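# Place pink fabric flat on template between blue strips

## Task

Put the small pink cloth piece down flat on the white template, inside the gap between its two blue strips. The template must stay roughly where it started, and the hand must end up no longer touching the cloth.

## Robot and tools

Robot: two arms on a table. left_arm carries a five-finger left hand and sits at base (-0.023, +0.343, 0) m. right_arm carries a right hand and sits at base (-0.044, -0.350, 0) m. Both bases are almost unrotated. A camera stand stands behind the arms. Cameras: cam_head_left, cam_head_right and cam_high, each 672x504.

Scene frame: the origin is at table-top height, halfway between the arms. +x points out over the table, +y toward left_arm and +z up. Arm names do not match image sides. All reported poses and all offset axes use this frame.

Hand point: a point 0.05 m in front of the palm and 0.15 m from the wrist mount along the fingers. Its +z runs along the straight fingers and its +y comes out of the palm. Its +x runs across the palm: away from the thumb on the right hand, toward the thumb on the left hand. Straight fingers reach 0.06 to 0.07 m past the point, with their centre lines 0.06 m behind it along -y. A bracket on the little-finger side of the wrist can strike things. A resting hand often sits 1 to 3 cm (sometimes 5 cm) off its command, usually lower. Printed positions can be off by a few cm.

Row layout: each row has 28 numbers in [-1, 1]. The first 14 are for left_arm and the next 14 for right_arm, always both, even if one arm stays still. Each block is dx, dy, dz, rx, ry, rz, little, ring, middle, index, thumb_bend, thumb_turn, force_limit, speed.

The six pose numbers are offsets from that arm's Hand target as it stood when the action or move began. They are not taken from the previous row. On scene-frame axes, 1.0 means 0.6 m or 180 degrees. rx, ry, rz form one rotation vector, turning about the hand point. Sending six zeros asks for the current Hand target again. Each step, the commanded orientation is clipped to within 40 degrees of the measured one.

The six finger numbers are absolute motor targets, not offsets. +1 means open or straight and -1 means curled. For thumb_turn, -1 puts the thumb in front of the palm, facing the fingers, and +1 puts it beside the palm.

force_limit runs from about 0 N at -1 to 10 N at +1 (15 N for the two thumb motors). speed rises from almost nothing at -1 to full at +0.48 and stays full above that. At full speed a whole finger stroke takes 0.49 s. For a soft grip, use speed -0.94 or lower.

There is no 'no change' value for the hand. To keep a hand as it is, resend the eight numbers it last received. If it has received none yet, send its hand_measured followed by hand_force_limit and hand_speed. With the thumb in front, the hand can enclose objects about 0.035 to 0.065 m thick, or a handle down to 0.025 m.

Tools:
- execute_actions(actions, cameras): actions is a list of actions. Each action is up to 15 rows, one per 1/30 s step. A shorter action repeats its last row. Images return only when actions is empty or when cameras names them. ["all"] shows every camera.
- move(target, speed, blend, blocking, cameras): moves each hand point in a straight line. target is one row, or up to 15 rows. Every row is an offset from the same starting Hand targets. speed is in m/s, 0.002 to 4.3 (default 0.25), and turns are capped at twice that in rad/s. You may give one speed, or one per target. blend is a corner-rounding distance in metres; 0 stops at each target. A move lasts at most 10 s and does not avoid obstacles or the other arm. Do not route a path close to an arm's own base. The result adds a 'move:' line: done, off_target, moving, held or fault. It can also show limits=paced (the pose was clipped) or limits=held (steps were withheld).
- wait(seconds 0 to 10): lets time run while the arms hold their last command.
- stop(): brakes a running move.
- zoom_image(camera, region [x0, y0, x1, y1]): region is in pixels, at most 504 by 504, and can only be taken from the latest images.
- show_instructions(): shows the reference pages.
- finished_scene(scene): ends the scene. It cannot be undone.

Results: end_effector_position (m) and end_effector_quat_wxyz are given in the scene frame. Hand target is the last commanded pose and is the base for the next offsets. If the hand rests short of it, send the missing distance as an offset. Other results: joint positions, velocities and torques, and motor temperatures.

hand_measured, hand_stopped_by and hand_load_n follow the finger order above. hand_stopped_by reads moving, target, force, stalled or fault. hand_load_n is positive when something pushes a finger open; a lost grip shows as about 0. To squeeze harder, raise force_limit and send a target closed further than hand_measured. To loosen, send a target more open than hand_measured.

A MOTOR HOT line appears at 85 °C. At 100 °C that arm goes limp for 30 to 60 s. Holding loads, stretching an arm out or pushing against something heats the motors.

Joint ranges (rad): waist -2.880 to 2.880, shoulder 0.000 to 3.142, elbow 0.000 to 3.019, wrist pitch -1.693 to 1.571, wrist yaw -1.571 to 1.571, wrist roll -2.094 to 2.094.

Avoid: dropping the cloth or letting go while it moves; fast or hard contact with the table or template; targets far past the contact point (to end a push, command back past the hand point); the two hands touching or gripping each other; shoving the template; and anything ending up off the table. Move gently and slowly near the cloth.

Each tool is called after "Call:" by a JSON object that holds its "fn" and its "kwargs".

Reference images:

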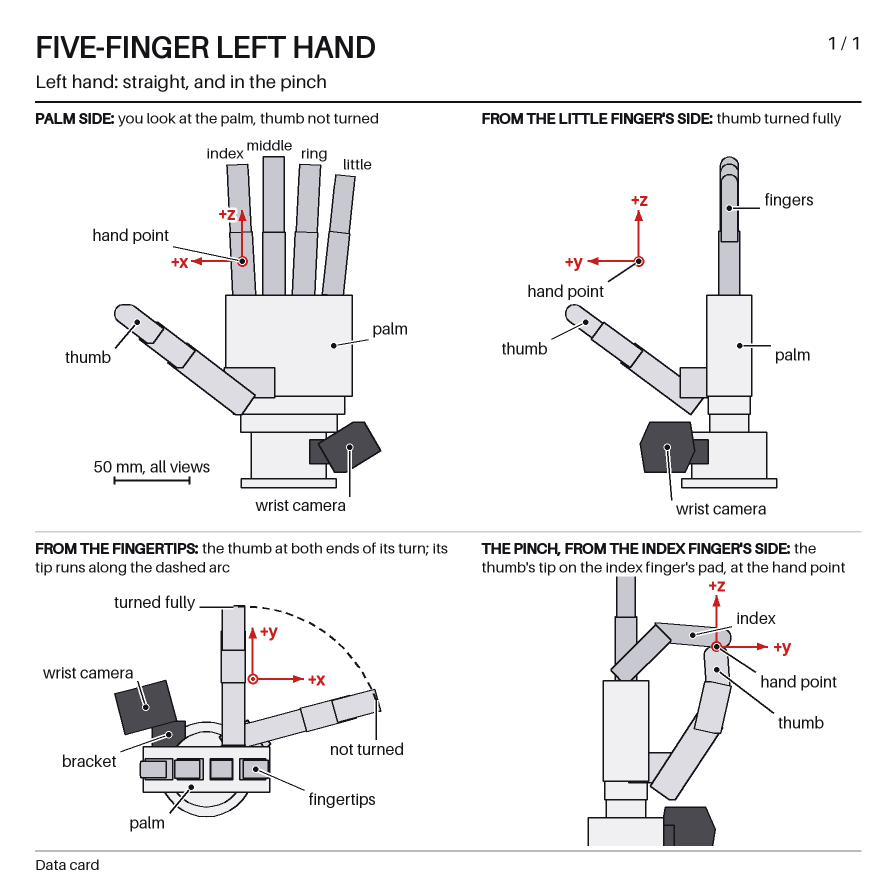

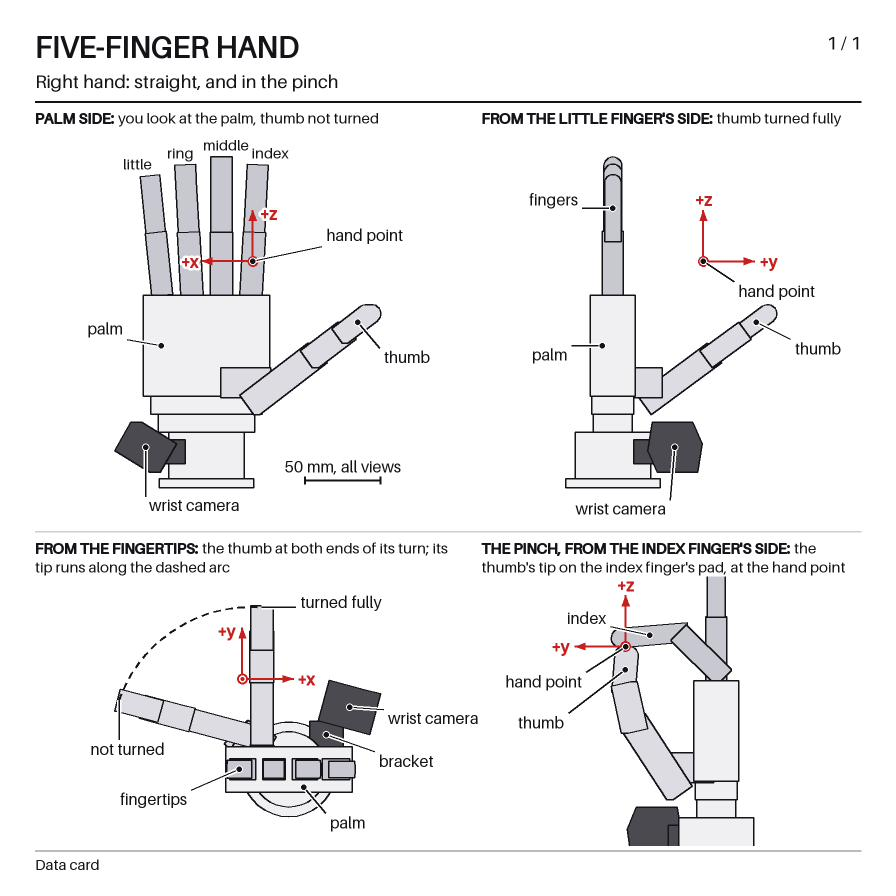

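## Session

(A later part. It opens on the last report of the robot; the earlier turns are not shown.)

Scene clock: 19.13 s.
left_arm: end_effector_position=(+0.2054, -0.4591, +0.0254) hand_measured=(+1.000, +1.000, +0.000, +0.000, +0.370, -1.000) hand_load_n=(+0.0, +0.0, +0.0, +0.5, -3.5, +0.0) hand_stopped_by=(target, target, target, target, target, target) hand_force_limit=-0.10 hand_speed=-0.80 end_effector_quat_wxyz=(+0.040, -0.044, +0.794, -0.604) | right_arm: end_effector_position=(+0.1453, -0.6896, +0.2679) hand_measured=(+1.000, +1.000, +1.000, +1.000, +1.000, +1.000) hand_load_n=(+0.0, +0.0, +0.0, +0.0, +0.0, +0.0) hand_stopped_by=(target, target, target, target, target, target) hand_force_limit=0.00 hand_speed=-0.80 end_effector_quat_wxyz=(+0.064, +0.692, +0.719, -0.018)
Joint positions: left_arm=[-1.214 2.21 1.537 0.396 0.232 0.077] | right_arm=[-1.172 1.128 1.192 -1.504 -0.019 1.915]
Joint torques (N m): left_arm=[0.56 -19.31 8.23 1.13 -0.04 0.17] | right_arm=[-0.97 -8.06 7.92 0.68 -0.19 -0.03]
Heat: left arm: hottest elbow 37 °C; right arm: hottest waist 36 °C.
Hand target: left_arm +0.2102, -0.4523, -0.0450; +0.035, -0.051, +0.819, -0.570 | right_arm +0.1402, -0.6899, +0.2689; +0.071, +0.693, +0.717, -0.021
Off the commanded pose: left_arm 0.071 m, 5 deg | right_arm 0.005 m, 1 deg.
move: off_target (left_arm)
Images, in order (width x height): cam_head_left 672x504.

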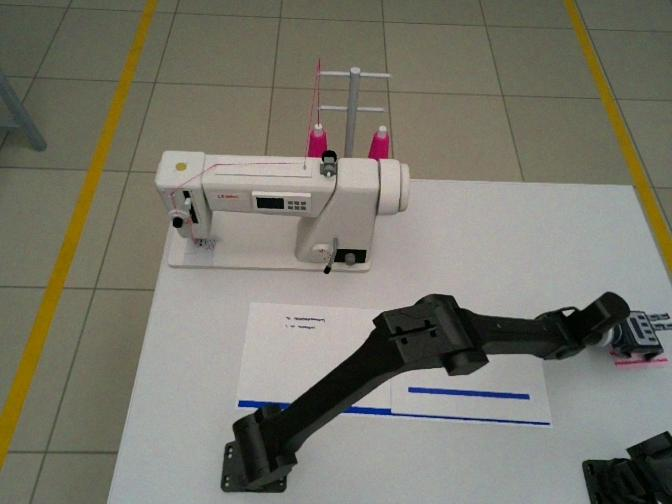

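Call:
{"fn": "execute_actions", "kwargs": {"actions": [[[0,0,-0.03,0,0,0,1,1,0,0,0.37,-1,-0.1,-0.8,0,0,0,0,0,0,1,1,1,1,1,1,0,-0.8]],[[0,0,-0.02,0,0,0,1,1,-0.1,-0.1,0.31,-1,-0.1,-0.8,0,0,0,0,0,0,1,1,1,1,1,1,0,-0.8]],[[0,0,-0.01,0,0,0,1,1,-0.2,-0.2,0.25,-1,-0.1,-0.8,0,0,0,0,0,0,1,1,1,1,1,1,0,-0.8]]], "cameras": ["cam_head_left"]}}

Call:
{"fn": "zoom_image", "kwargs": {"camera": "cam_head_left", "region": [572, 320, 672, 395]}}

Scene clock: 21.10 s.
left_arm: end_effector_position=(+0.2082, -0.4670, +0.0178) hand_measured=(+1.000, +1.000, -0.200, -0.200, +0.250, -1.000) hand_load_n=(+0.0, +0.0, +0.0, +0.0, +0.0, +0.0) hand_stopped_by=(target, target, target, target, target, target) hand_force_limit=-0.10 hand_speed=-0.80 end_effector_quat_wxyz=(+0.046, -0.038, +0.778, -0.625) | right_arm: end_effector_position=(+0.1453, -0.6896, +0.2679) hand_measured=(+1.000, +1.000, +1.000, +1.000, +1.000, +1.000) hand_load_n=(+0.0, +0.0, +0.0, +0.0, +0.0, +0.0) hand_stopped_by=(target, target, target, target, target, target) hand_force_limit=0.00 hand_speed=-0.80 end_effector_quat_wxyz=(+0.064, +0.692, +0.719, -0.018)
Joint positions: left_arm=[-1.214 2.247 1.542 0.483 0.233 0.077] | right_arm=[-1.172 1.128 1.192 -1.504 -0.019 1.915]
Joint torques (N m): left_arm=[0.62 -17.85 7.17 0.05 -0.1 0.16] | right_arm=[-0.91 -8 7.94 0.68 -0.19 -0.02]
Heat: left arm: hottest elbow 37 °C; right arm: hottest waist 36 °C.
Hand target: left_arm +0.2102, -0.4523, -0.0812; +0.035, -0.051, +0.819, -0.570 | right_arm +0.1402, -0.6899, +0.2689; +0.071, +0.693, +0.717, -0.021
Off the commanded pose: left_arm 0.100 m, 8 deg | right_arm 0.005 m, 1 deg.
Step readings (end_effector_position of left_arm | right_arm):
0: (+0.2054, -0.4591, +0.0254) | (+0.1453, -0.6896, +0.2679)
1: (+0.2054, -0.4591, +0.0252) | (+0.1453, -0.6896, +0.2679)
2: (+0.2055, -0.4594, +0.0252) | (+0.1453, -0.6896, +0.2679)
4: (+0.2059, -0.4605, +0.0248) | (+0.1453, -0.6896, +0.2679)
8: (+0.2064, -0.4621, +0.0247) | (+0.1453, -0.6896, +0.2679)
15: (+0.2065, -0.4625, +0.0247) | (+0.1453, -0.6896, +0.2679)
16: (+0.2065, -0.4625, +0.0245) | (+0.1453, -0.6896, +0.2679)
17: (+0.2066, -0.4627, +0.0244) | (+0.1453, -0.6896, +0.2679)
19: (+0.2068, -0.4633, +0.0235) | (+0.1453, -0.6896, +0.2679)
23: (+0.2071, -0.4641, +0.0221) | (+0.1453, -0.6896, +0.2679)
30: (+0.2072, -0.4643, +0.0218) | (+0.1453, -0.6896, +0.2679)
31: (+0.2072, -0.4643, +0.0218) | (+0.1453, -0.6896, +0.2679)
32: (+0.2072, -0.4643, +0.0216) | (+0.1453, -0.6896, +0.2679)
34: (+0.2073, -0.4646, +0.0209) | (+0.1453, -0.6896, +0.2679)
38: (+0.2080, -0.4664, +0.0177) | (+0.1453, -0.6896, +0.2679)
45: (+0.2082, -0.4670, +0.0178) | (+0.1453, -0.6896, +0.2679)
Images, in order (width x height): cam_head_left 672x504.

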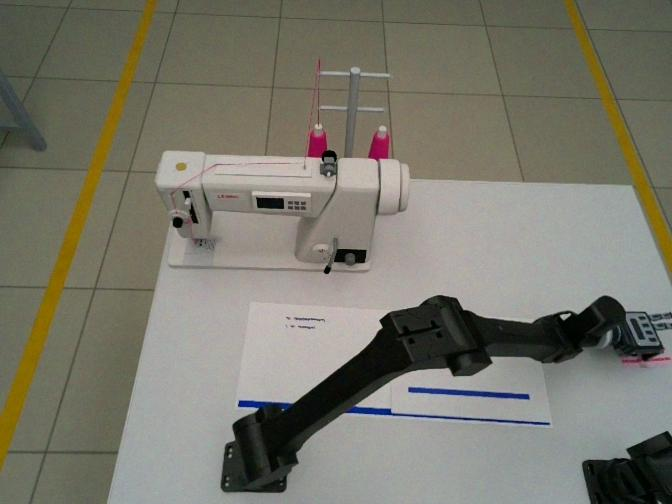

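Scaled by 5.040 from the camera's 672x504 image, which has a finer 960x720 frame.

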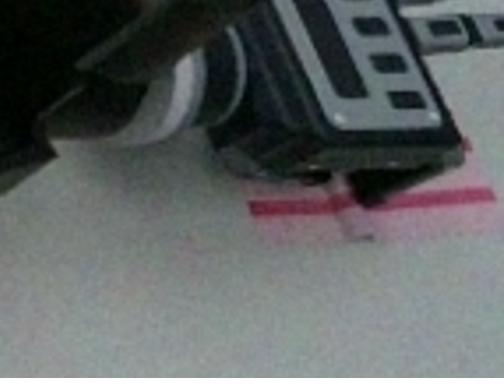

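Call:
{"fn": "execute_actions", "kwargs": {"actions": [[[0,0,0,0,0,0,1,1,-0.3,-0.3,0.19,-1,-0.1,-0.8,0,0,0,0,0,0,1,1,1,1,1,1,0,-0.8]],[[0,0,0,0,0,0,1,1,-0.4,-0.4,0.14,-1,-0.1,-0.8,0,0,0,0,0,0,1,1,1,1,1,1,0,-0.8]]], "cameras": ["cam_head_left"]}}

Call:
{"fn": "zoom_image", "kwargs": {"camera": "cam_head_left", "region": [552, 300, 672, 400]}}

Scene clock: 22.93 s.
left_arm: end_effector_position=(+0.2086, -0.4682, +0.0174) hand_measured=(+1.000, +1.000, -0.250, -0.298, +0.210, -1.000) hand_load_n=(+0.0, +0.0, +5.0, +5.0, +8.0, +0.5) hand_stopped_by=(target, target, force, force, force, target) hand_force_limit=-0.10 hand_speed=-0.80 end_effector_quat_wxyz=(+0.046, -0.038, +0.778, -0.625) | right_arm: end_effector_position=(+0.1453, -0.6896, +0.2679) hand_measured=(+1.000, +1.000, +1.000, +1.000, +1.000, +1.000) hand_load_n=(+0.0, +0.0, +0.0, +0.0, +0.0, +0.0) hand_stopped_by=(target, target, target, target, target, target) hand_force_limit=0.00 hand_speed=-0.80 end_effector_quat_wxyz=(+0.064, +0.692, +0.719, -0.018)
Joint positions: left_arm=[-1.214 2.251 1.546 0.483 0.233 0.077] | right_arm=[-1.172 1.128 1.192 -1.504 -0.019 1.915]
Joint torques (N m): left_arm=[0.44 -18.2 6.93 0.03 -0.1 0.17] | right_arm=[-0.91 -8.06 7.94 0.68 -0.19 -0.03]
Heat: left arm: hottest elbow 37 °C; right arm: hottest waist 36 °C.
Hand target: left_arm +0.2102, -0.4522, -0.0813; +0.035, -0.051, +0.819, -0.570 | right_arm +0.1402, -0.6899, +0.2689; +0.071, +0.693, +0.717, -0.021
Off the commanded pose: left_arm 0.100 m, 8 deg | right_arm 0.005 m, 1 deg.
Step readings (end_effector_position of left_arm | right_arm):
0: (+0.2082, -0.4670, +0.0178) | (+0.1453, -0.6896, +0.2679)
1: (+0.2082, -0.4670, +0.0178) | (+0.1453, -0.6896, +0.2679)
2: (+0.2082, -0.4670, +0.0178) | (+0.1453, -0.6896, +0.2679)
4: (+0.2084, -0.4675, +0.0180) | (+0.1453, -0.6896, +0.2679)
8: (+0.2086, -0.4682, +0.0174) | (+0.1453, -0.6896, +0.2679)
15: (+0.2086, -0.4682, +0.0174) | (+0.1453, -0.6896, +0.2679)
16: (+0.2086, -0.4682, +0.0174) | (+0.1453, -0.6896, +0.2679)
17: (+0.2086, -0.4682, +0.0174) | (+0.1453, -0.6896, +0.2679)
19: (+0.2086, -0.4682, +0.0174) | (+0.1453, -0.6896, +0.2679)
23: (+0.2086, -0.4682, +0.0174) | (+0.1453, -0.6896, +0.2679)
30: (+0.2086, -0.4682, +0.0174) | (+0.1453, -0.6896, +0.2679)
Images, in order (width x height): cam_head_left 672x504.

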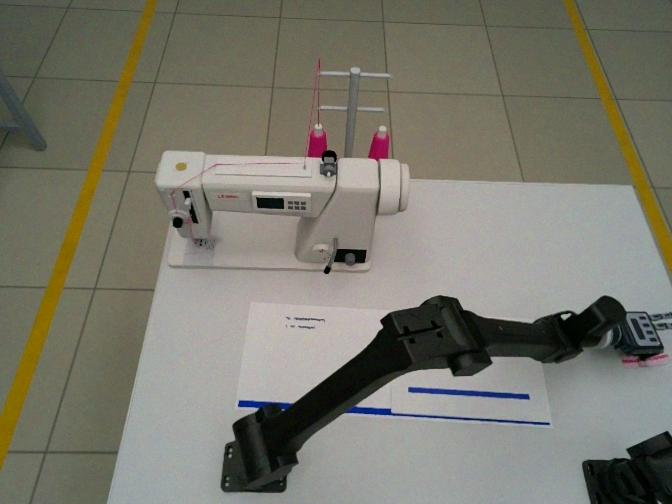

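Scaled by 4.200 from the camera's 672x504 image, which has a finer 960x720 frame.

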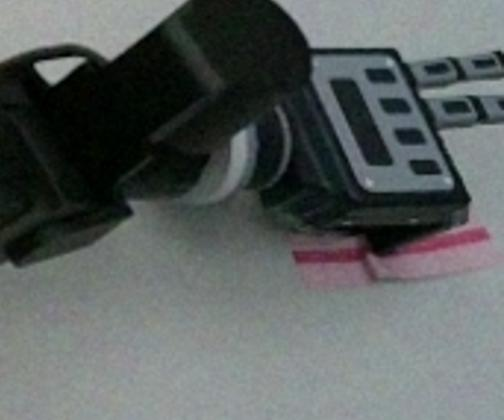

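Call:
{"fn": "move", "kwargs": {"target": [0,-0.01,0.317,0,0,0,1,1,-0.4,-0.4,0.14,-1,-0.1,-0.8,0,0,0,0,0,0,1,1,1,1,1,1,0,-0.8], "speed": 0.12, "cameras": ["all"]}}

Call:
{"fn": "zoom_image", "kwargs": {"camera": "cam_head_left", "region": [552, 290, 672, 390]}}

Scene clock: 25.37 s.
left_arm: end_effector_position=(+0.1976, -0.4364, +0.0604) hand_measured=(+1.000, +1.000, -0.250, -0.298, +0.210, -1.000) hand_load_n=(+0.0, +0.0, +4.5, +5.5, +7.5, +0.0) hand_stopped_by=(target, target, force, force, force, target) hand_force_limit=-0.10 hand_speed=-0.80 end_effector_quat_wxyz=(+0.022, -0.059, +0.839, -0.540) | right_arm: end_effector_position=(+0.1453, -0.6896, +0.2679) hand_measured=(+1.000, +1.000, +1.000, +1.000, +1.000, +1.000) hand_load_n=(+0.0, +0.0, +0.0, +0.0, +0.0, +0.0) hand_stopped_by=(target, target, target, target, target, target) hand_force_limit=0.00 hand_speed=-0.80 end_effector_quat_wxyz=(+0.064, +0.692, +0.719, -0.018)
Joint positions: left_arm=[-1.214 2.104 1.567 0.096 0.228 0.077] | right_arm=[-1.172 1.128 1.192 -1.504 -0.019 1.915]
Joint torques (N m): left_arm=[0.15 -27.46 13.63 0.98 -0.03 0.15] | right_arm=[-0.97 -8.06 7.94 0.68 -0.18 -0.02]
Heat: left arm: hottest elbow 37 °C; right arm: hottest waist 36 °C.
Hand target: left_arm +0.2102, -0.4582, +0.1091; +0.035, -0.051, +0.819, -0.570 | right_arm +0.1402, -0.6899, +0.2689; +0.071, +0.693, +0.717, -0.021
Off the commanded pose: left_arm 0.055 m, 4 deg | right_arm 0.005 m, 1 deg.
move: off_target (left_arm)

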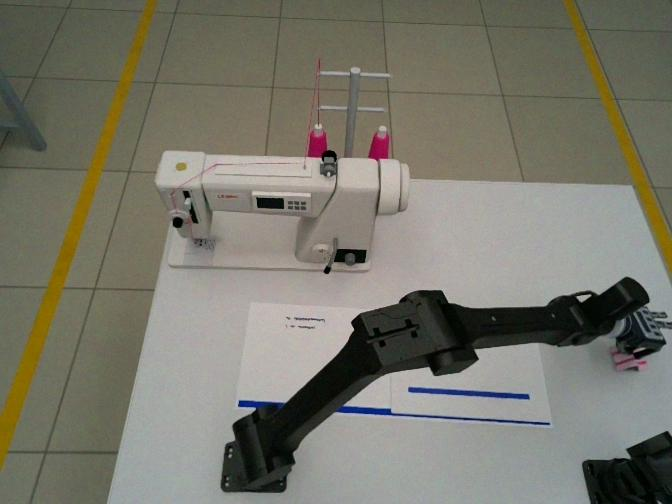

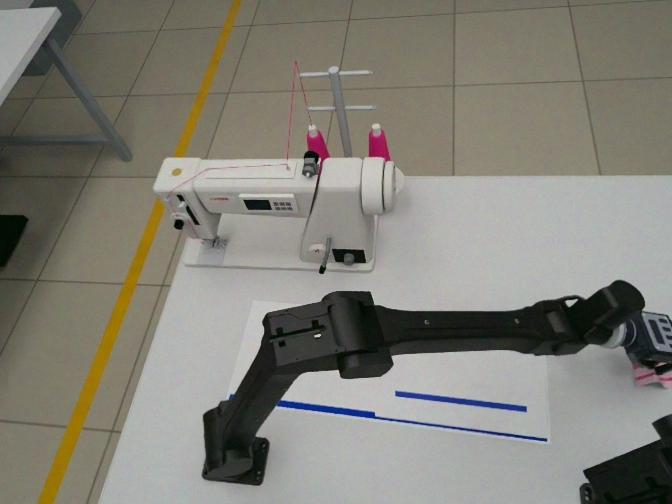

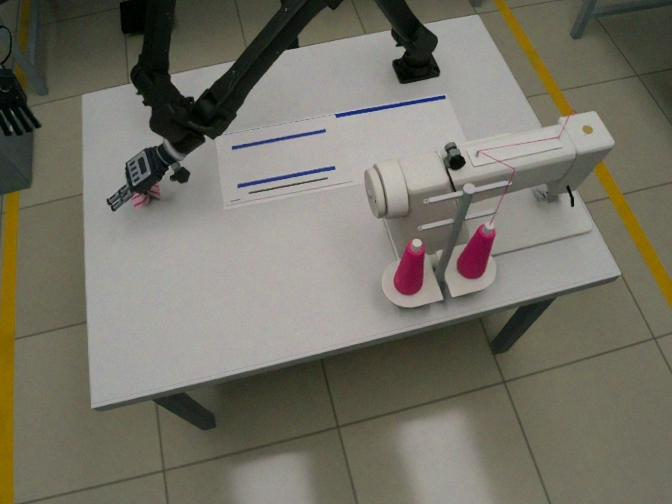

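Scaled by 4.200 from the camera's 672x504 image, which has a finer 960x720 frame.

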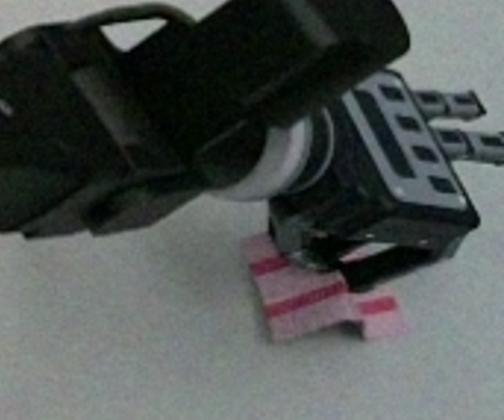

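Call:
{"fn": "move", "kwargs": {"target": [[-0.02,0.1,0.04,0,0,-0.01,1,1,-0.4,-0.4,0.14,-1,-0.1,-0.8,0,0,0,0,0,0,1,1,1,1,1,1,0,-0.8],[-0.05,0.614,0.0,0,0,-0.055,1,1,-0.4,-0.4,0.14,-1,-0.1,-0.8,0,0,0,0,0,0,1,1,1,1,1,1,0,-0.8]], "speed": 0.2, "blend": [0.03,0], "cameras": ["all"]}}

Call:
{"fn": "zoom_image", "kwargs": {"camera": "cam_head_left", "region": [380, 290, 560, 440]}}

Call:
{"fn": "zoom_image", "kwargs": {"camera": "cam_high", "region": [200, 90, 380, 225]}}

Scene clock: 28.30 s.
left_arm: end_effector_position=(+0.1791, -0.0970, +0.1078) hand_measured=(+1.000, +1.000, -0.250, -0.298, +0.210, -1.000) hand_load_n=(+0.0, +0.0, +4.5, +5.5, +7.5, +0.5) hand_stopped_by=(target, target, force, force, force, target) hand_force_limit=-0.10 hand_speed=-0.80 end_effector_quat_wxyz=(-0.018, +0.019, +0.821, -0.571) | right_arm: end_effector_position=(+0.1453, -0.6896, +0.2679) hand_measured=(+1.000, +1.000, +1.000, +1.000, +1.000, +1.000) hand_load_n=(+0.0, +0.0, +0.0, +0.0, +0.0, +0.0) hand_stopped_by=(target, target, target, target, target, target) hand_force_limit=0.00 hand_speed=-0.80 end_effector_quat_wxyz=(+0.064, +0.692, +0.719, -0.018)
Joint positions: left_arm=[-0.863 1.378 0.666 0.236 0.71 0.316] | right_arm=[-1.172 1.128 1.192 -1.504 -0.019 1.915]
Joint torques (N m): left_arm=[0.85 -14.04 6.6 0.79 0.37 0.17] | right_arm=[-0.91 -8.06 7.92 0.66 -0.19 -0.03]
Heat: left arm: hottest elbow 38 °C; right arm: hottest waist 36 °C.
Hand target: left_arm +0.1802, -0.0898, +0.1091; -0.014, +0.020, +0.821, -0.571 | right_arm +0.1402, -0.6899, +0.2689; +0.071, +0.693, +0.717, -0.021
Off the commanded pose: left_arm 0.007 m, 1 deg | right_arm 0.005 m, 1 deg.
move: done

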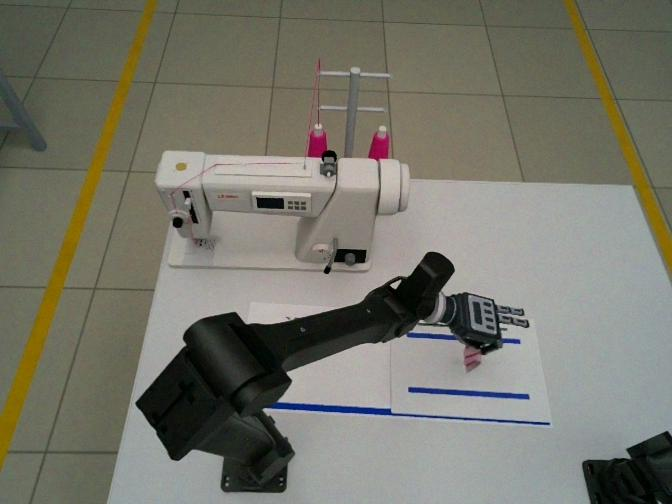

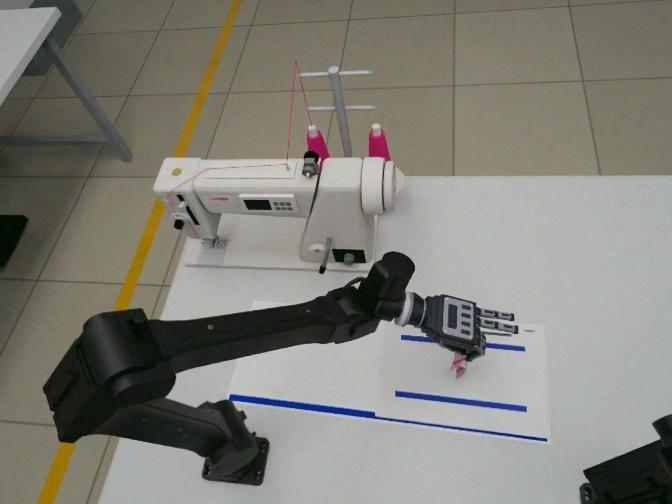

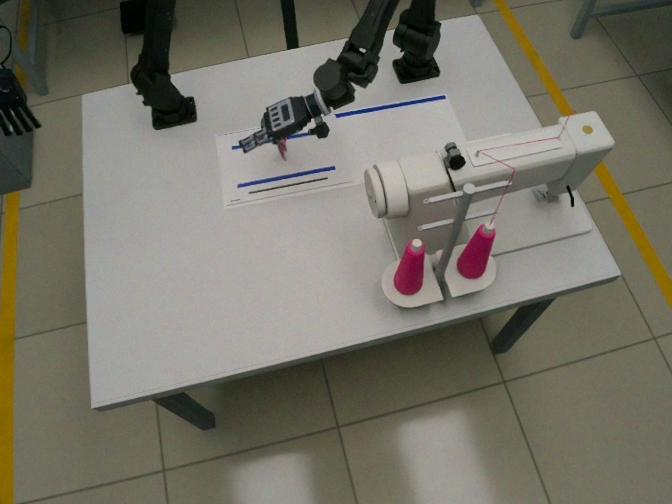

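Scaled by 2.800 from the camera's 672x504 image, which has a finer 960x720 frame.

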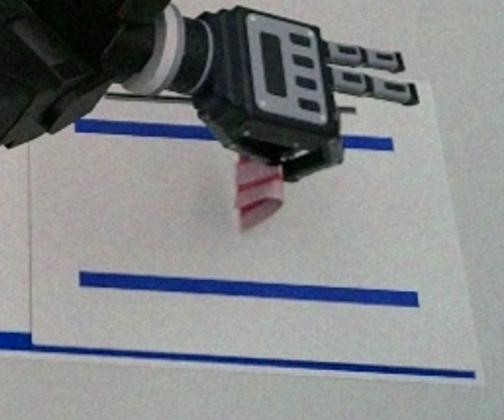

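Scaled by 2.800 from the camera's 672x504 image, which has a finer 960x720 frame.

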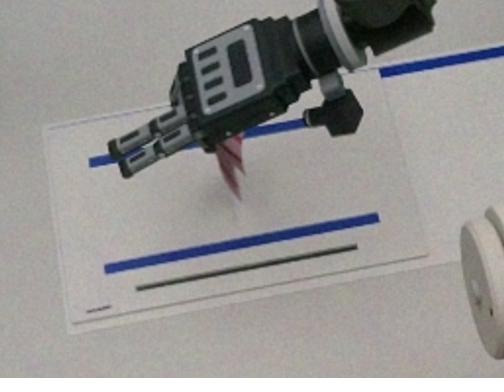

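Call:
{"fn": "move", "kwargs": {"target": [-0.01,-0.01,-0.107,0,0,0,1,1,-0.4,-0.4,0.14,-1,-0.1,-0.8,0,0,0,0,0,0,1,1,1,1,1,1,0,-0.8], "speed": 0.1, "cameras": ["cam_head_left","cam_high"]}}

Call:
{"fn": "zoom_image", "kwargs": {"camera": "cam_head_left", "region": [380, 290, 560, 440]}}

Call:
{"fn": "zoom_image", "kwargs": {"camera": "cam_high", "region": [200, 90, 380, 225]}}

Scene clock: 30.03 s.
left_arm: end_effector_position=(+0.1803, -0.0953, +0.0517) hand_measured=(+1.000, +1.000, -0.250, -0.298, +0.210, -1.000) hand_load_n=(+0.0, +0.5, +4.5, +5.5, +7.5, +0.5) hand_stopped_by=(target, target, force, force, force, target) hand_force_limit=-0.10 hand_speed=-0.80 end_effector_quat_wxyz=(-0.010, +0.018, +0.819, -0.573) | right_arm: end_effector_position=(+0.1453, -0.6896, +0.2679) hand_measured=(+1.000, +1.000, +1.000, +1.000, +1.000, +1.000) hand_load_n=(+0.0, +0.0, +0.0, +0.0, +0.0, +0.0) hand_stopped_by=(target, target, target, target, target, target) hand_force_limit=0.00 hand_speed=-0.80 end_effector_quat_wxyz=(+0.064, +0.692, +0.719, -0.018)
Joint positions: left_arm=[-0.863 1.518 0.598 0.455 0.696 0.317] | right_arm=[-1.172 1.128 1.192 -1.504 -0.019 1.915]
Joint torques (N m): left_arm=[-0.97 -12.1 5.64 1.8 0.14 0.04] | right_arm=[-0.91 -8.06 7.94 0.68 -0.19 -0.03]
Heat: left arm: hottest elbow 38 °C; right arm: hottest waist 36 °C.
Hand target: left_arm +0.1742, -0.0958, +0.0449; -0.014, +0.020, +0.821, -0.571 | right_arm +0.1402, -0.6899, +0.2689; +0.071, +0.693, +0.717, -0.021
Off the commanded pose: left_arm 0.009 m, 1 deg | right_arm 0.005 m, 1 deg.
move: done
Images, in order (width x height): cam_head_left 672x504, cam_high 672x504.

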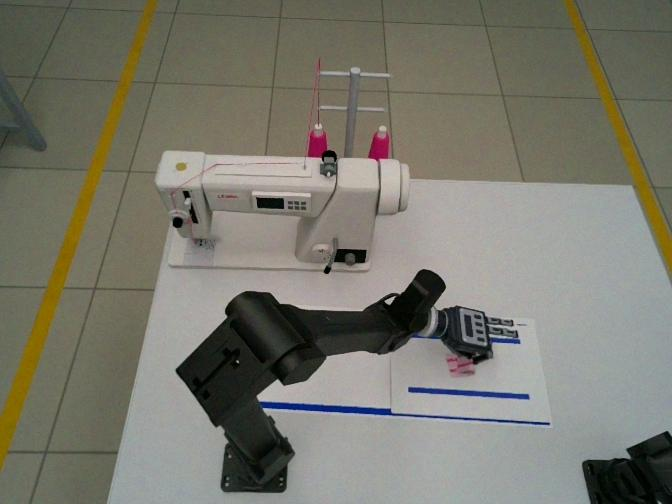

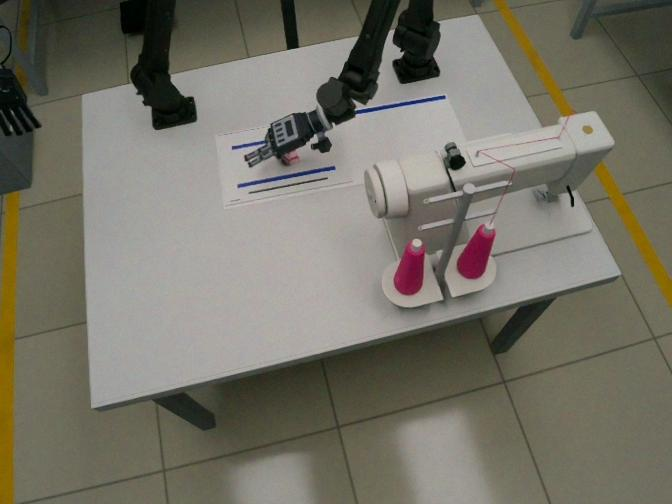

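Scaled by 2.800 from the camera's 672x504 image, which has a finer 960x720 frame.

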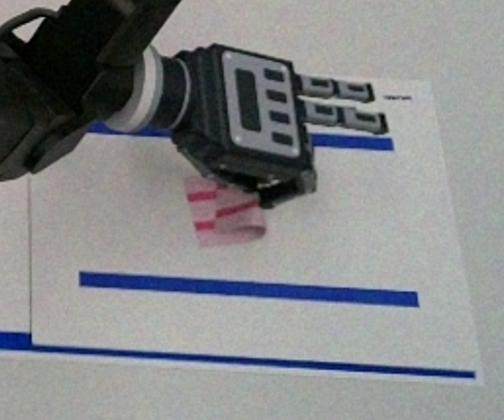

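Scaled by 2.800 from the camera's 672x504 image, which has a finer 960x720 frame.

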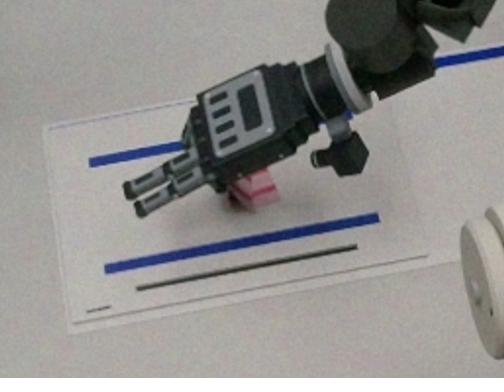

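Call:
{"fn": "move", "kwargs": {"target": [0,0,-0.055,0,0,0,1,1,-0.4,-0.4,0.14,-1,-0.1,-0.8,0,0,0,0,0,0,1,1,1,1,1,1,0,-0.8], "speed": 0.06, "cameras": ["cam_head_left"]}}

Call:
{"fn": "zoom_image", "kwargs": {"camera": "cam_head_left", "region": [380, 290, 560, 440]}}

Scene clock: 31.37 s.
left_arm: end_effector_position=(+0.1827, -0.0981, +0.0249) hand_measured=(+1.000, +1.000, -0.250, -0.298, +0.210, -1.000) hand_load_n=(+0.0, +0.0, +4.5, +5.5, +7.5, +0.5) hand_stopped_by=(target, target, force, force, force, target) hand_force_limit=-0.10 hand_speed=-0.80 end_effector_quat_wxyz=(-0.005, +0.022, +0.816, -0.578) | right_arm: end_effector_position=(+0.1453, -0.6896, +0.2679) hand_measured=(+1.000, +1.000, +1.000, +1.000, +1.000, +1.000) hand_load_n=(+0.0, +0.0, +0.0, +0.0, +0.0, +0.0) hand_stopped_by=(target, target, target, target, target, target) hand_force_limit=0.00 hand_speed=-0.80 end_effector_quat_wxyz=(+0.064, +0.692, +0.719, -0.018)
Joint positions: left_arm=[-0.863 1.612 0.583 0.582 0.696 0.317] | right_arm=[-1.172 1.128 1.192 -1.504 -0.019 1.915]
Joint torques (N m): left_arm=[-0.85 -11.87 4.7 1.63 0.14 0.05] | right_arm=[-0.91 -8.06 7.94 0.66 -0.19 -0.02]
Heat: left arm: hottest elbow 37 °C; right arm: hottest waist 36 °C.
Hand target: left_arm +0.1742, -0.0958, +0.0118; -0.014, +0.020, +0.821, -0.571 | right_arm +0.1402, -0.6899, +0.2689; +0.071, +0.693, +0.717, -0.021
Off the commanded pose: left_arm 0.016 m, 1 deg | right_arm 0.005 m, 1 deg.
move: off_target (left_arm)
Images, in order (width x height): cam_head_left 672x504.

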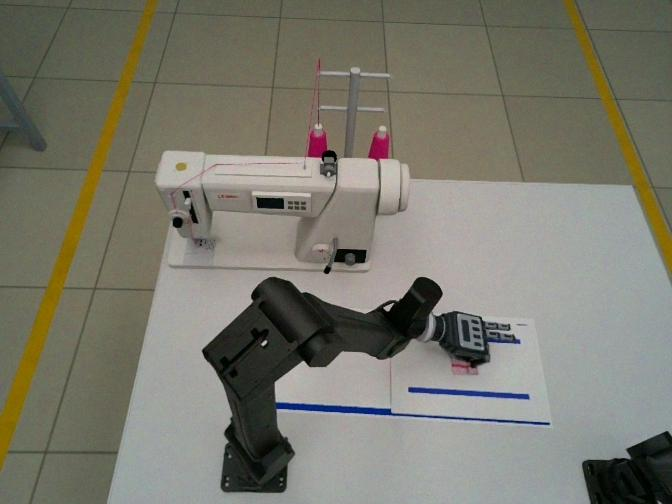

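Scaled by 2.800 from the camera's 672x504 image, which has a finer 960x720 frame.

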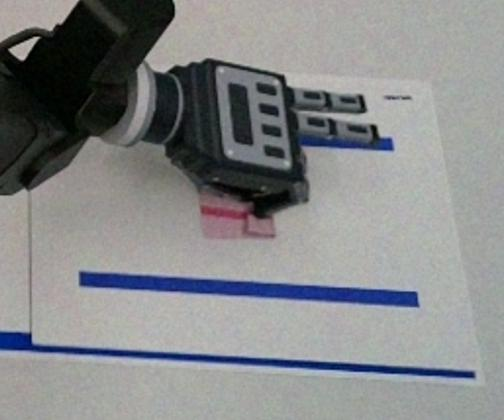

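Call:
{"fn": "execute_actions", "kwargs": {"actions": [[[0,0,0,0,0,0,1,1,-0.15,-0.15,0.22,-1,-0.1,-0.7,0,0,0,0,0,0,1,1,1,1,1,1,0,-0.8]],[[0,0,0,0,0,0,1,1,0,0,0.35,-1,-0.1,-0.7,0,0,0,0,0,0,1,1,1,1,1,1,0,-0.8]]], "cameras": ["cam_head_left"]}}

Call:
{"fn": "zoom_image", "kwargs": {"camera": "cam_head_left", "region": [380, 290, 560, 440]}}

Scene clock: 32.83 s.
left_arm: end_effector_position=(+0.1833, -0.0989, +0.0259) hand_measured=(+1.000, +1.000, +0.000, +0.000, +0.350, -1.000) hand_load_n=(+0.0, +0.0, +0.0, -0.5, -1.5, +0.0) hand_stopped_by=(target, target, target, target, target, target) hand_force_limit=-0.10 hand_speed=-0.70 end_effector_quat_wxyz=(-0.003, +0.023, +0.814, -0.580) | right_arm: end_effector_position=(+0.1453, -0.6896, +0.2679) hand_measured=(+1.000, +1.000, +1.000, +1.000, +1.000, +1.000) hand_load_n=(+0.0, +0.0, +0.0, +0.0, +0.0, +0.0) hand_stopped_by=(target, target, target, target, target, target) hand_force_limit=0.00 hand_speed=-0.80 end_effector_quat_wxyz=(+0.064, +0.692, +0.719, -0.018)
Joint positions: left_arm=[-0.863 1.612 0.583 0.589 0.696 0.317] | right_arm=[-1.172 1.128 1.192 -1.504 -0.019 1.915]
Joint torques (N m): left_arm=[-0.85 -11.87 4.68 1.42 0.13 0.05] | right_arm=[-0.97 -8.06 7.92 0.68 -0.19 -0.02]
Heat: left arm: hottest elbow 37 °C; right arm: hottest waist 36 °C.
Hand target: left_arm +0.1742, -0.0958, +0.0118; -0.014, +0.020, +0.821, -0.571 | right_arm +0.1402, -0.6899, +0.2689; +0.071, +0.693, +0.717, -0.021
Off the commanded pose: left_arm 0.017 m, 2 deg | right_arm 0.005 m, 1 deg.
Step readings (end_effector_position of left_arm | right_arm):
0: (+0.1827, -0.0981, +0.0248) | (+0.1453, -0.6896, +0.2679)
1: (+0.1827, -0.0981, +0.0248) | (+0.1453, -0.6896, +0.2679)
2: (+0.1827, -0.0981, +0.0248) | (+0.1453, -0.6896, +0.2679)
4: (+0.1828, -0.0983, +0.0251) | (+0.1453, -0.6896, +0.2679)
8: (+0.1832, -0.0987, +0.0256) | (+0.1453, -0.6896, +0.2679)
15: (+0.1832, -0.0987, +0.0256) | (+0.1453, -0.6896, +0.2679)
16: (+0.1832, -0.0987, +0.0256) | (+0.1453, -0.6896, +0.2679)
17: (+0.1832, -0.0987, +0.0256) | (+0.1453, -0.6896, +0.2679)
19: (+0.1833, -0.0988, +0.0258) | (+0.1453, -0.6896, +0.2679)
23: (+0.1833, -0.0989, +0.0259) | (+0.1453, -0.6896, +0.2679)
30: (+0.1833, -0.0989, +0.0259) | (+0.1453, -0.6896, +0.2679)
Images, in order (width x height): cam_head_left 672x504.

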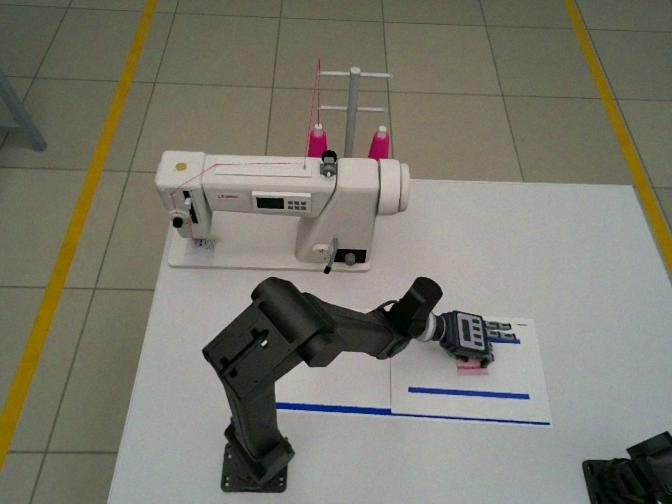

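Scaled by 2.800 from the camera's 672x504 image, which has a finer 960x720 frame.

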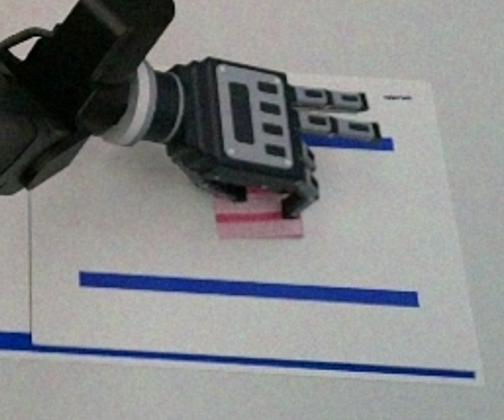

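Call:
{"fn": "move", "kwargs": {"target": [[0.015,-0.005,0.06,0,0,0,1,1,0,0,0.35,-1,-0.1,-0.7,0,0,0,0,0,0,1,1,1,1,1,1,0,-0.8],[0.015,-0.005,0.22,0,0,0,1,1,0,0,0.35,-1,-0.1,-0.7,0,0,0,0,0,0,1,1,1,1,1,1,0,-0.8],[-0.05,0.3,0.3,0,0,0,1,1,0,0,0.35,-1,-0.1,-0.7,0,0,0,0,0,0,1,1,1,1,1,1,0,-0.8]], "speed": [0.08,0.2,0.3], "blend": [0.01,0.03,0], "cameras": ["all"]}}

Call:
{"fn": "zoom_image", "kwargs": {"camera": "cam_head_left", "region": [380, 290, 560, 440]}}

Call:
{"fn": "zoom_image", "kwargs": {"camera": "cam_high", "region": [200, 90, 380, 225]}}

Scene clock: 35.97 s.
left_arm: end_effector_position=(+0.1338, +0.0847, +0.1793) hand_measured=(+1.000, +1.000, +0.000, +0.000, +0.350, -1.000) hand_load_n=(-0.5, +0.0, +0.0, -0.5, +0.0, +0.0) hand_stopped_by=(target, target, target, target, target, target) hand_force_limit=-0.10 hand_speed=-0.70 end_effector_quat_wxyz=(-0.027, +0.016, +0.823, -0.567) | right_arm: end_effector_position=(+0.1453, -0.6896, +0.2679) hand_measured=(+1.000, +1.000, +1.000, +1.000, +1.000, +1.000) hand_load_n=(-0.5, +0.0, +0.0, +0.0, +0.0, +0.0) hand_stopped_by=(target, target, target, target, target, target) hand_force_limit=0.00 hand_speed=-0.80 end_effector_quat_wxyz=(+0.064, +0.692, +0.719, -0.018)
Joint positions: left_arm=[-0.47 0.778 0.543 -0.544 1.038 0.675] | right_arm=[-1.172 1.128 1.192 -1.504 -0.019 1.915]
Joint torques (N m): left_arm=[0.97 -4.31 11.54 0.44 0.64 0.15] | right_arm=[-0.97 -8.06 7.92 0.68 -0.19 -0.02]
Heat: left arm: hottest elbow 37 °C; right arm: hottest elbow 37 °C.
Hand target: left_arm +0.1441, +0.0841, +0.1919; -0.014, +0.020, +0.821, -0.571 | right_arm +0.1402, -0.6899, +0.2689; +0.071, +0.693, +0.717, -0.021
Off the commanded pose: left_arm 0.016 m, 2 deg | right_arm 0.005 m, 1 deg.
move: off_target (left_arm)

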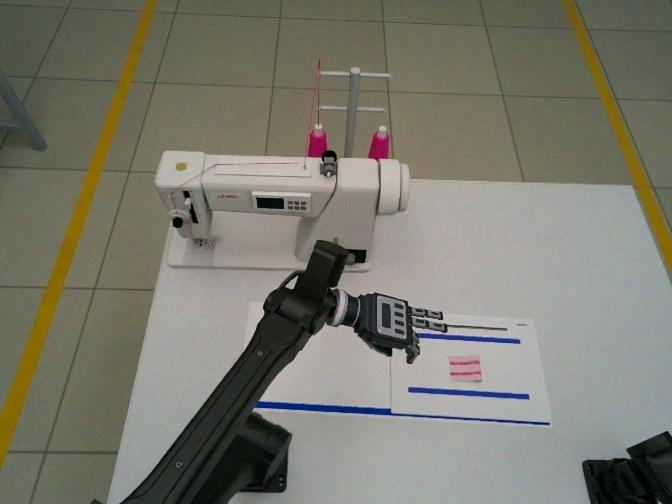

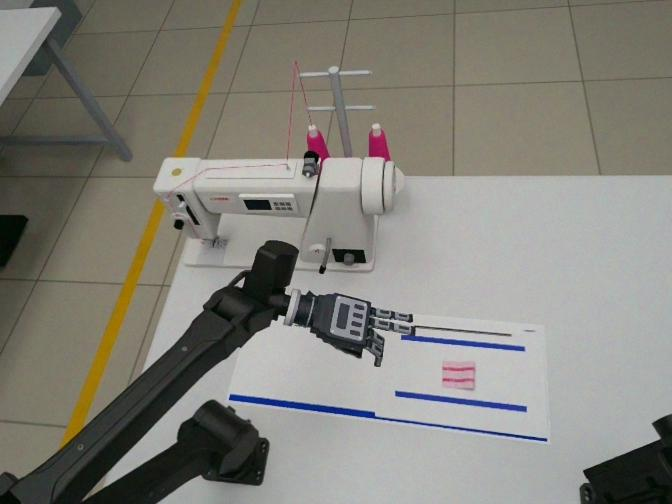

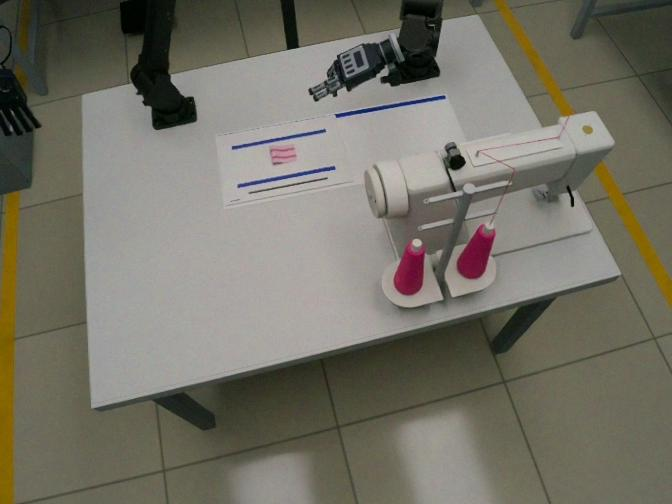

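Scaled by 2.800 from the camera's 672x504 image, which has a finer 960x720 frame.

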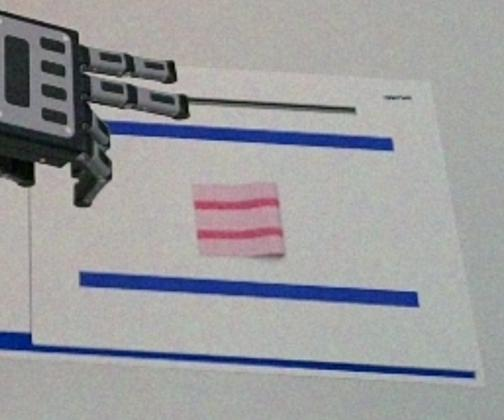

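Scaled by 2.800 from the camera's 672x504 image, which has a finer 960x720 frame.

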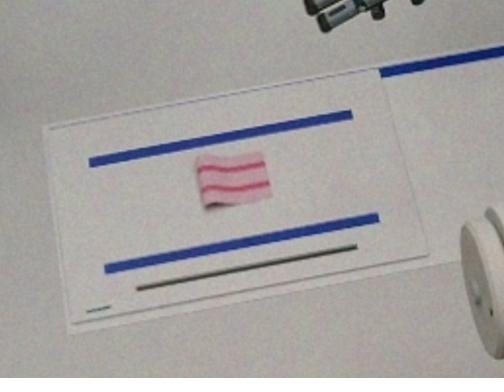

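Call:
{"fn": "zoom_image", "kwargs": {"camera": "cam_high", "region": [260, 135, 310, 175]}}

Call:
{"fn": "zoom_image", "kwargs": {"camera": "cam_head_left", "region": [440, 345, 490, 390]}}

Call:
{"fn": "zoom_image", "kwargs": {"camera": "cam_head_right", "region": [430, 350, 490, 400]}}

Scaled by 10.080 from the camera's 672x504 image, which has a finer 960x720 frame.

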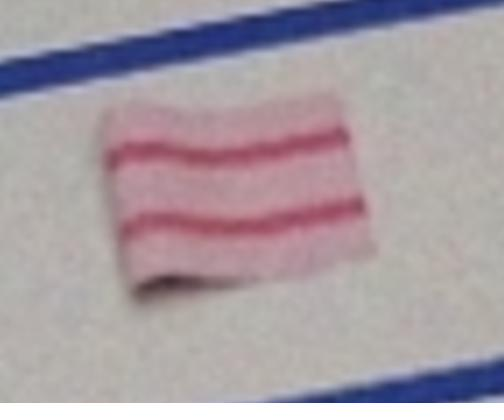

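Scaled by 10.080 from the camera's 672x504 image, which has a finer 960x720 frame.

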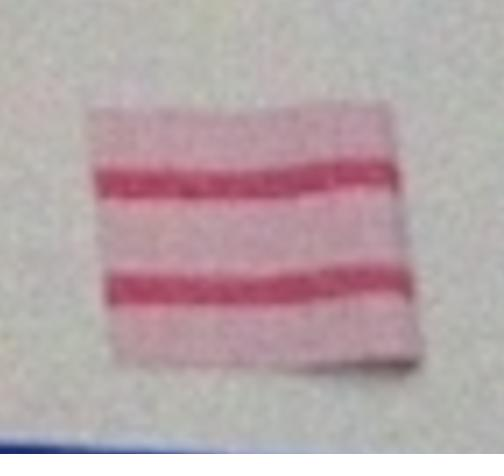

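Scaled by 8.400 from the camera's 672x504 image, which has a finer 960x720 frame.

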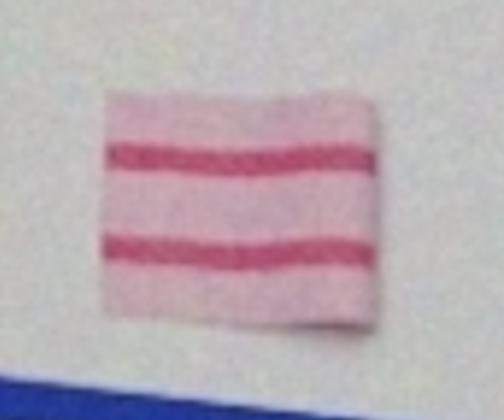

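Call:
{"fn": "move", "kwargs": {"target": [[0.0257,-0.2535,-0.203,0,0,0,1,1,-0.1,-0.1,0.28,-1,-0.1,-0.7,0,0,0,0,0,0,1,1,1,1,1,1,0,-0.8],[0.0257,-0.2535,-0.26,0,0,0,1,1,-0.1,-0.1,0.28,-1,-0.1,-0.7,0,0,0,0,0,0,1,1,1,1,1,1,0,-0.8]], "speed": [0.2,0.06], "cameras": ["cam_head_left","cam_high","cam_head_right"]}}

Call:
{"fn": "zoom_image", "kwargs": {"camera": "cam_head_left", "region": [420, 320, 510, 400]}}

Call:
{"fn": "zoom_image", "kwargs": {"camera": "cam_high", "region": [240, 110, 330, 180]}}

Scene clock: 40.80 s.
left_arm: end_effector_position=(+0.1662, -0.0649, +0.0402) hand_measured=(+1.000, +1.000, -0.100, -0.100, +0.280, -1.000) hand_load_n=(+0.0, +0.0, +0.0, +0.0, +0.0, +0.0) hand_stopped_by=(target, target, target, target, target, target) hand_force_limit=-0.10 hand_speed=-0.70 end_effector_quat_wxyz=(-0.008, +0.018, +0.820, -0.571) | right_arm: end_effector_position=(+0.1453, -0.6896, +0.2679) hand_measured=(+1.000, +1.000, +1.000, +1.000, +1.000, +1.000) hand_load_n=(+0.0, +0.0, +0.0, +0.0, +0.0, +0.0) hand_stopped_by=(target, target, target, target, target, target) hand_force_limit=0.00 hand_speed=-0.80 end_effector_quat_wxyz=(+0.064, +0.692, +0.719, -0.018)
Joint positions: left_arm=[-0.837 1.477 0.505 0.495 0.715 0.336] | right_arm=[-1.172 1.128 1.192 -1.504 -0.019 1.915]
Joint torques (N m): left_arm=[-1.2 -10.81 5.76 1.88 0.15 -0.01] | right_arm=[-0.97 -8.06 7.92 0.66 -0.19 -0.02]
Heat: left arm: hottest elbow 38 °C; right arm: hottest elbow 37 °C.
Hand target: left_arm +0.1597, -0.0679, +0.0358; -0.014, +0.020, +0.821, -0.571 | right_arm +0.1402, -0.6899, +0.2689; +0.071, +0.693, +0.717, -0.021
Off the commanded pose: left_arm 0.008 m, 1 deg | right_arm 0.005 m, 1 deg.
move: done

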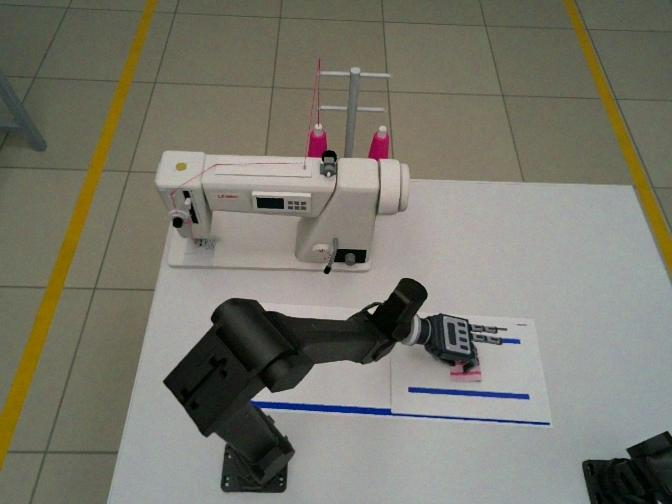

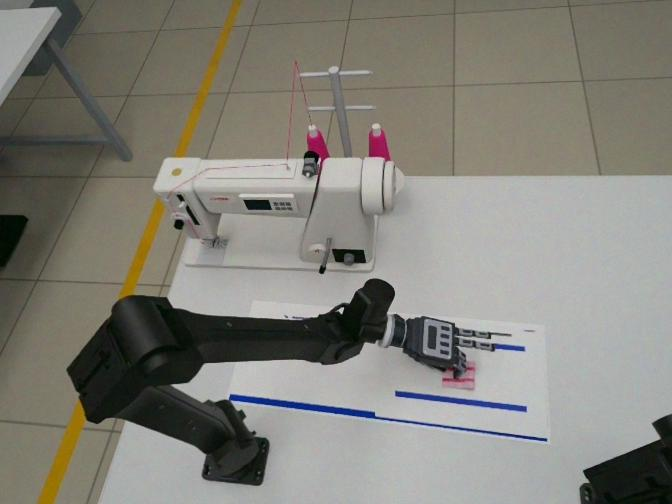

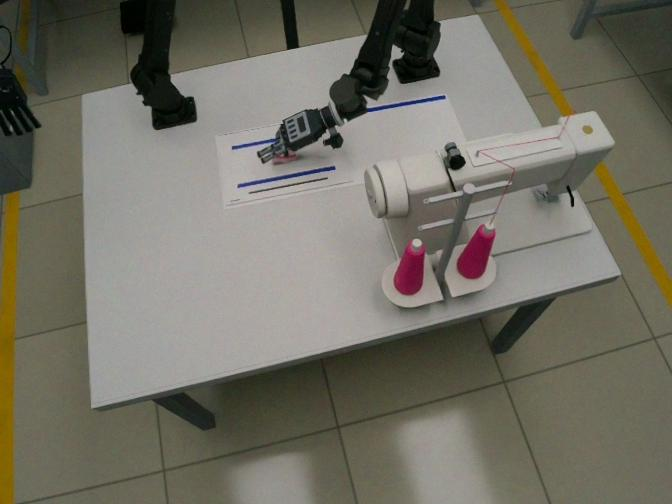

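Scaled by 5.600 from the camera's 672x504 image, which has a finer 960x720 frame.

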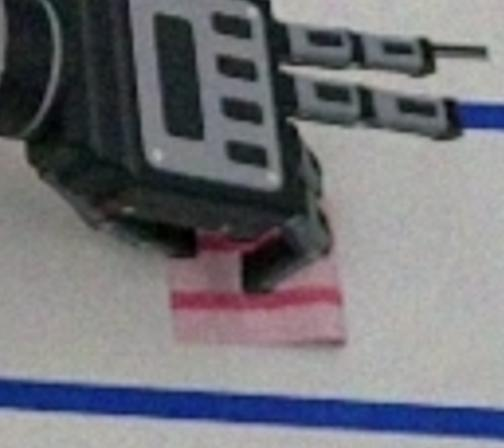

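Scaled by 5.600 from the camera's 672x504 image, which has a finer 960x720 frame.

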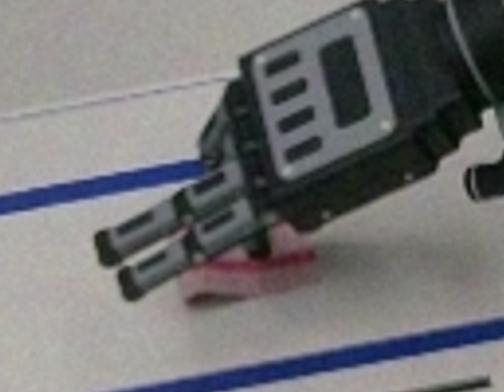

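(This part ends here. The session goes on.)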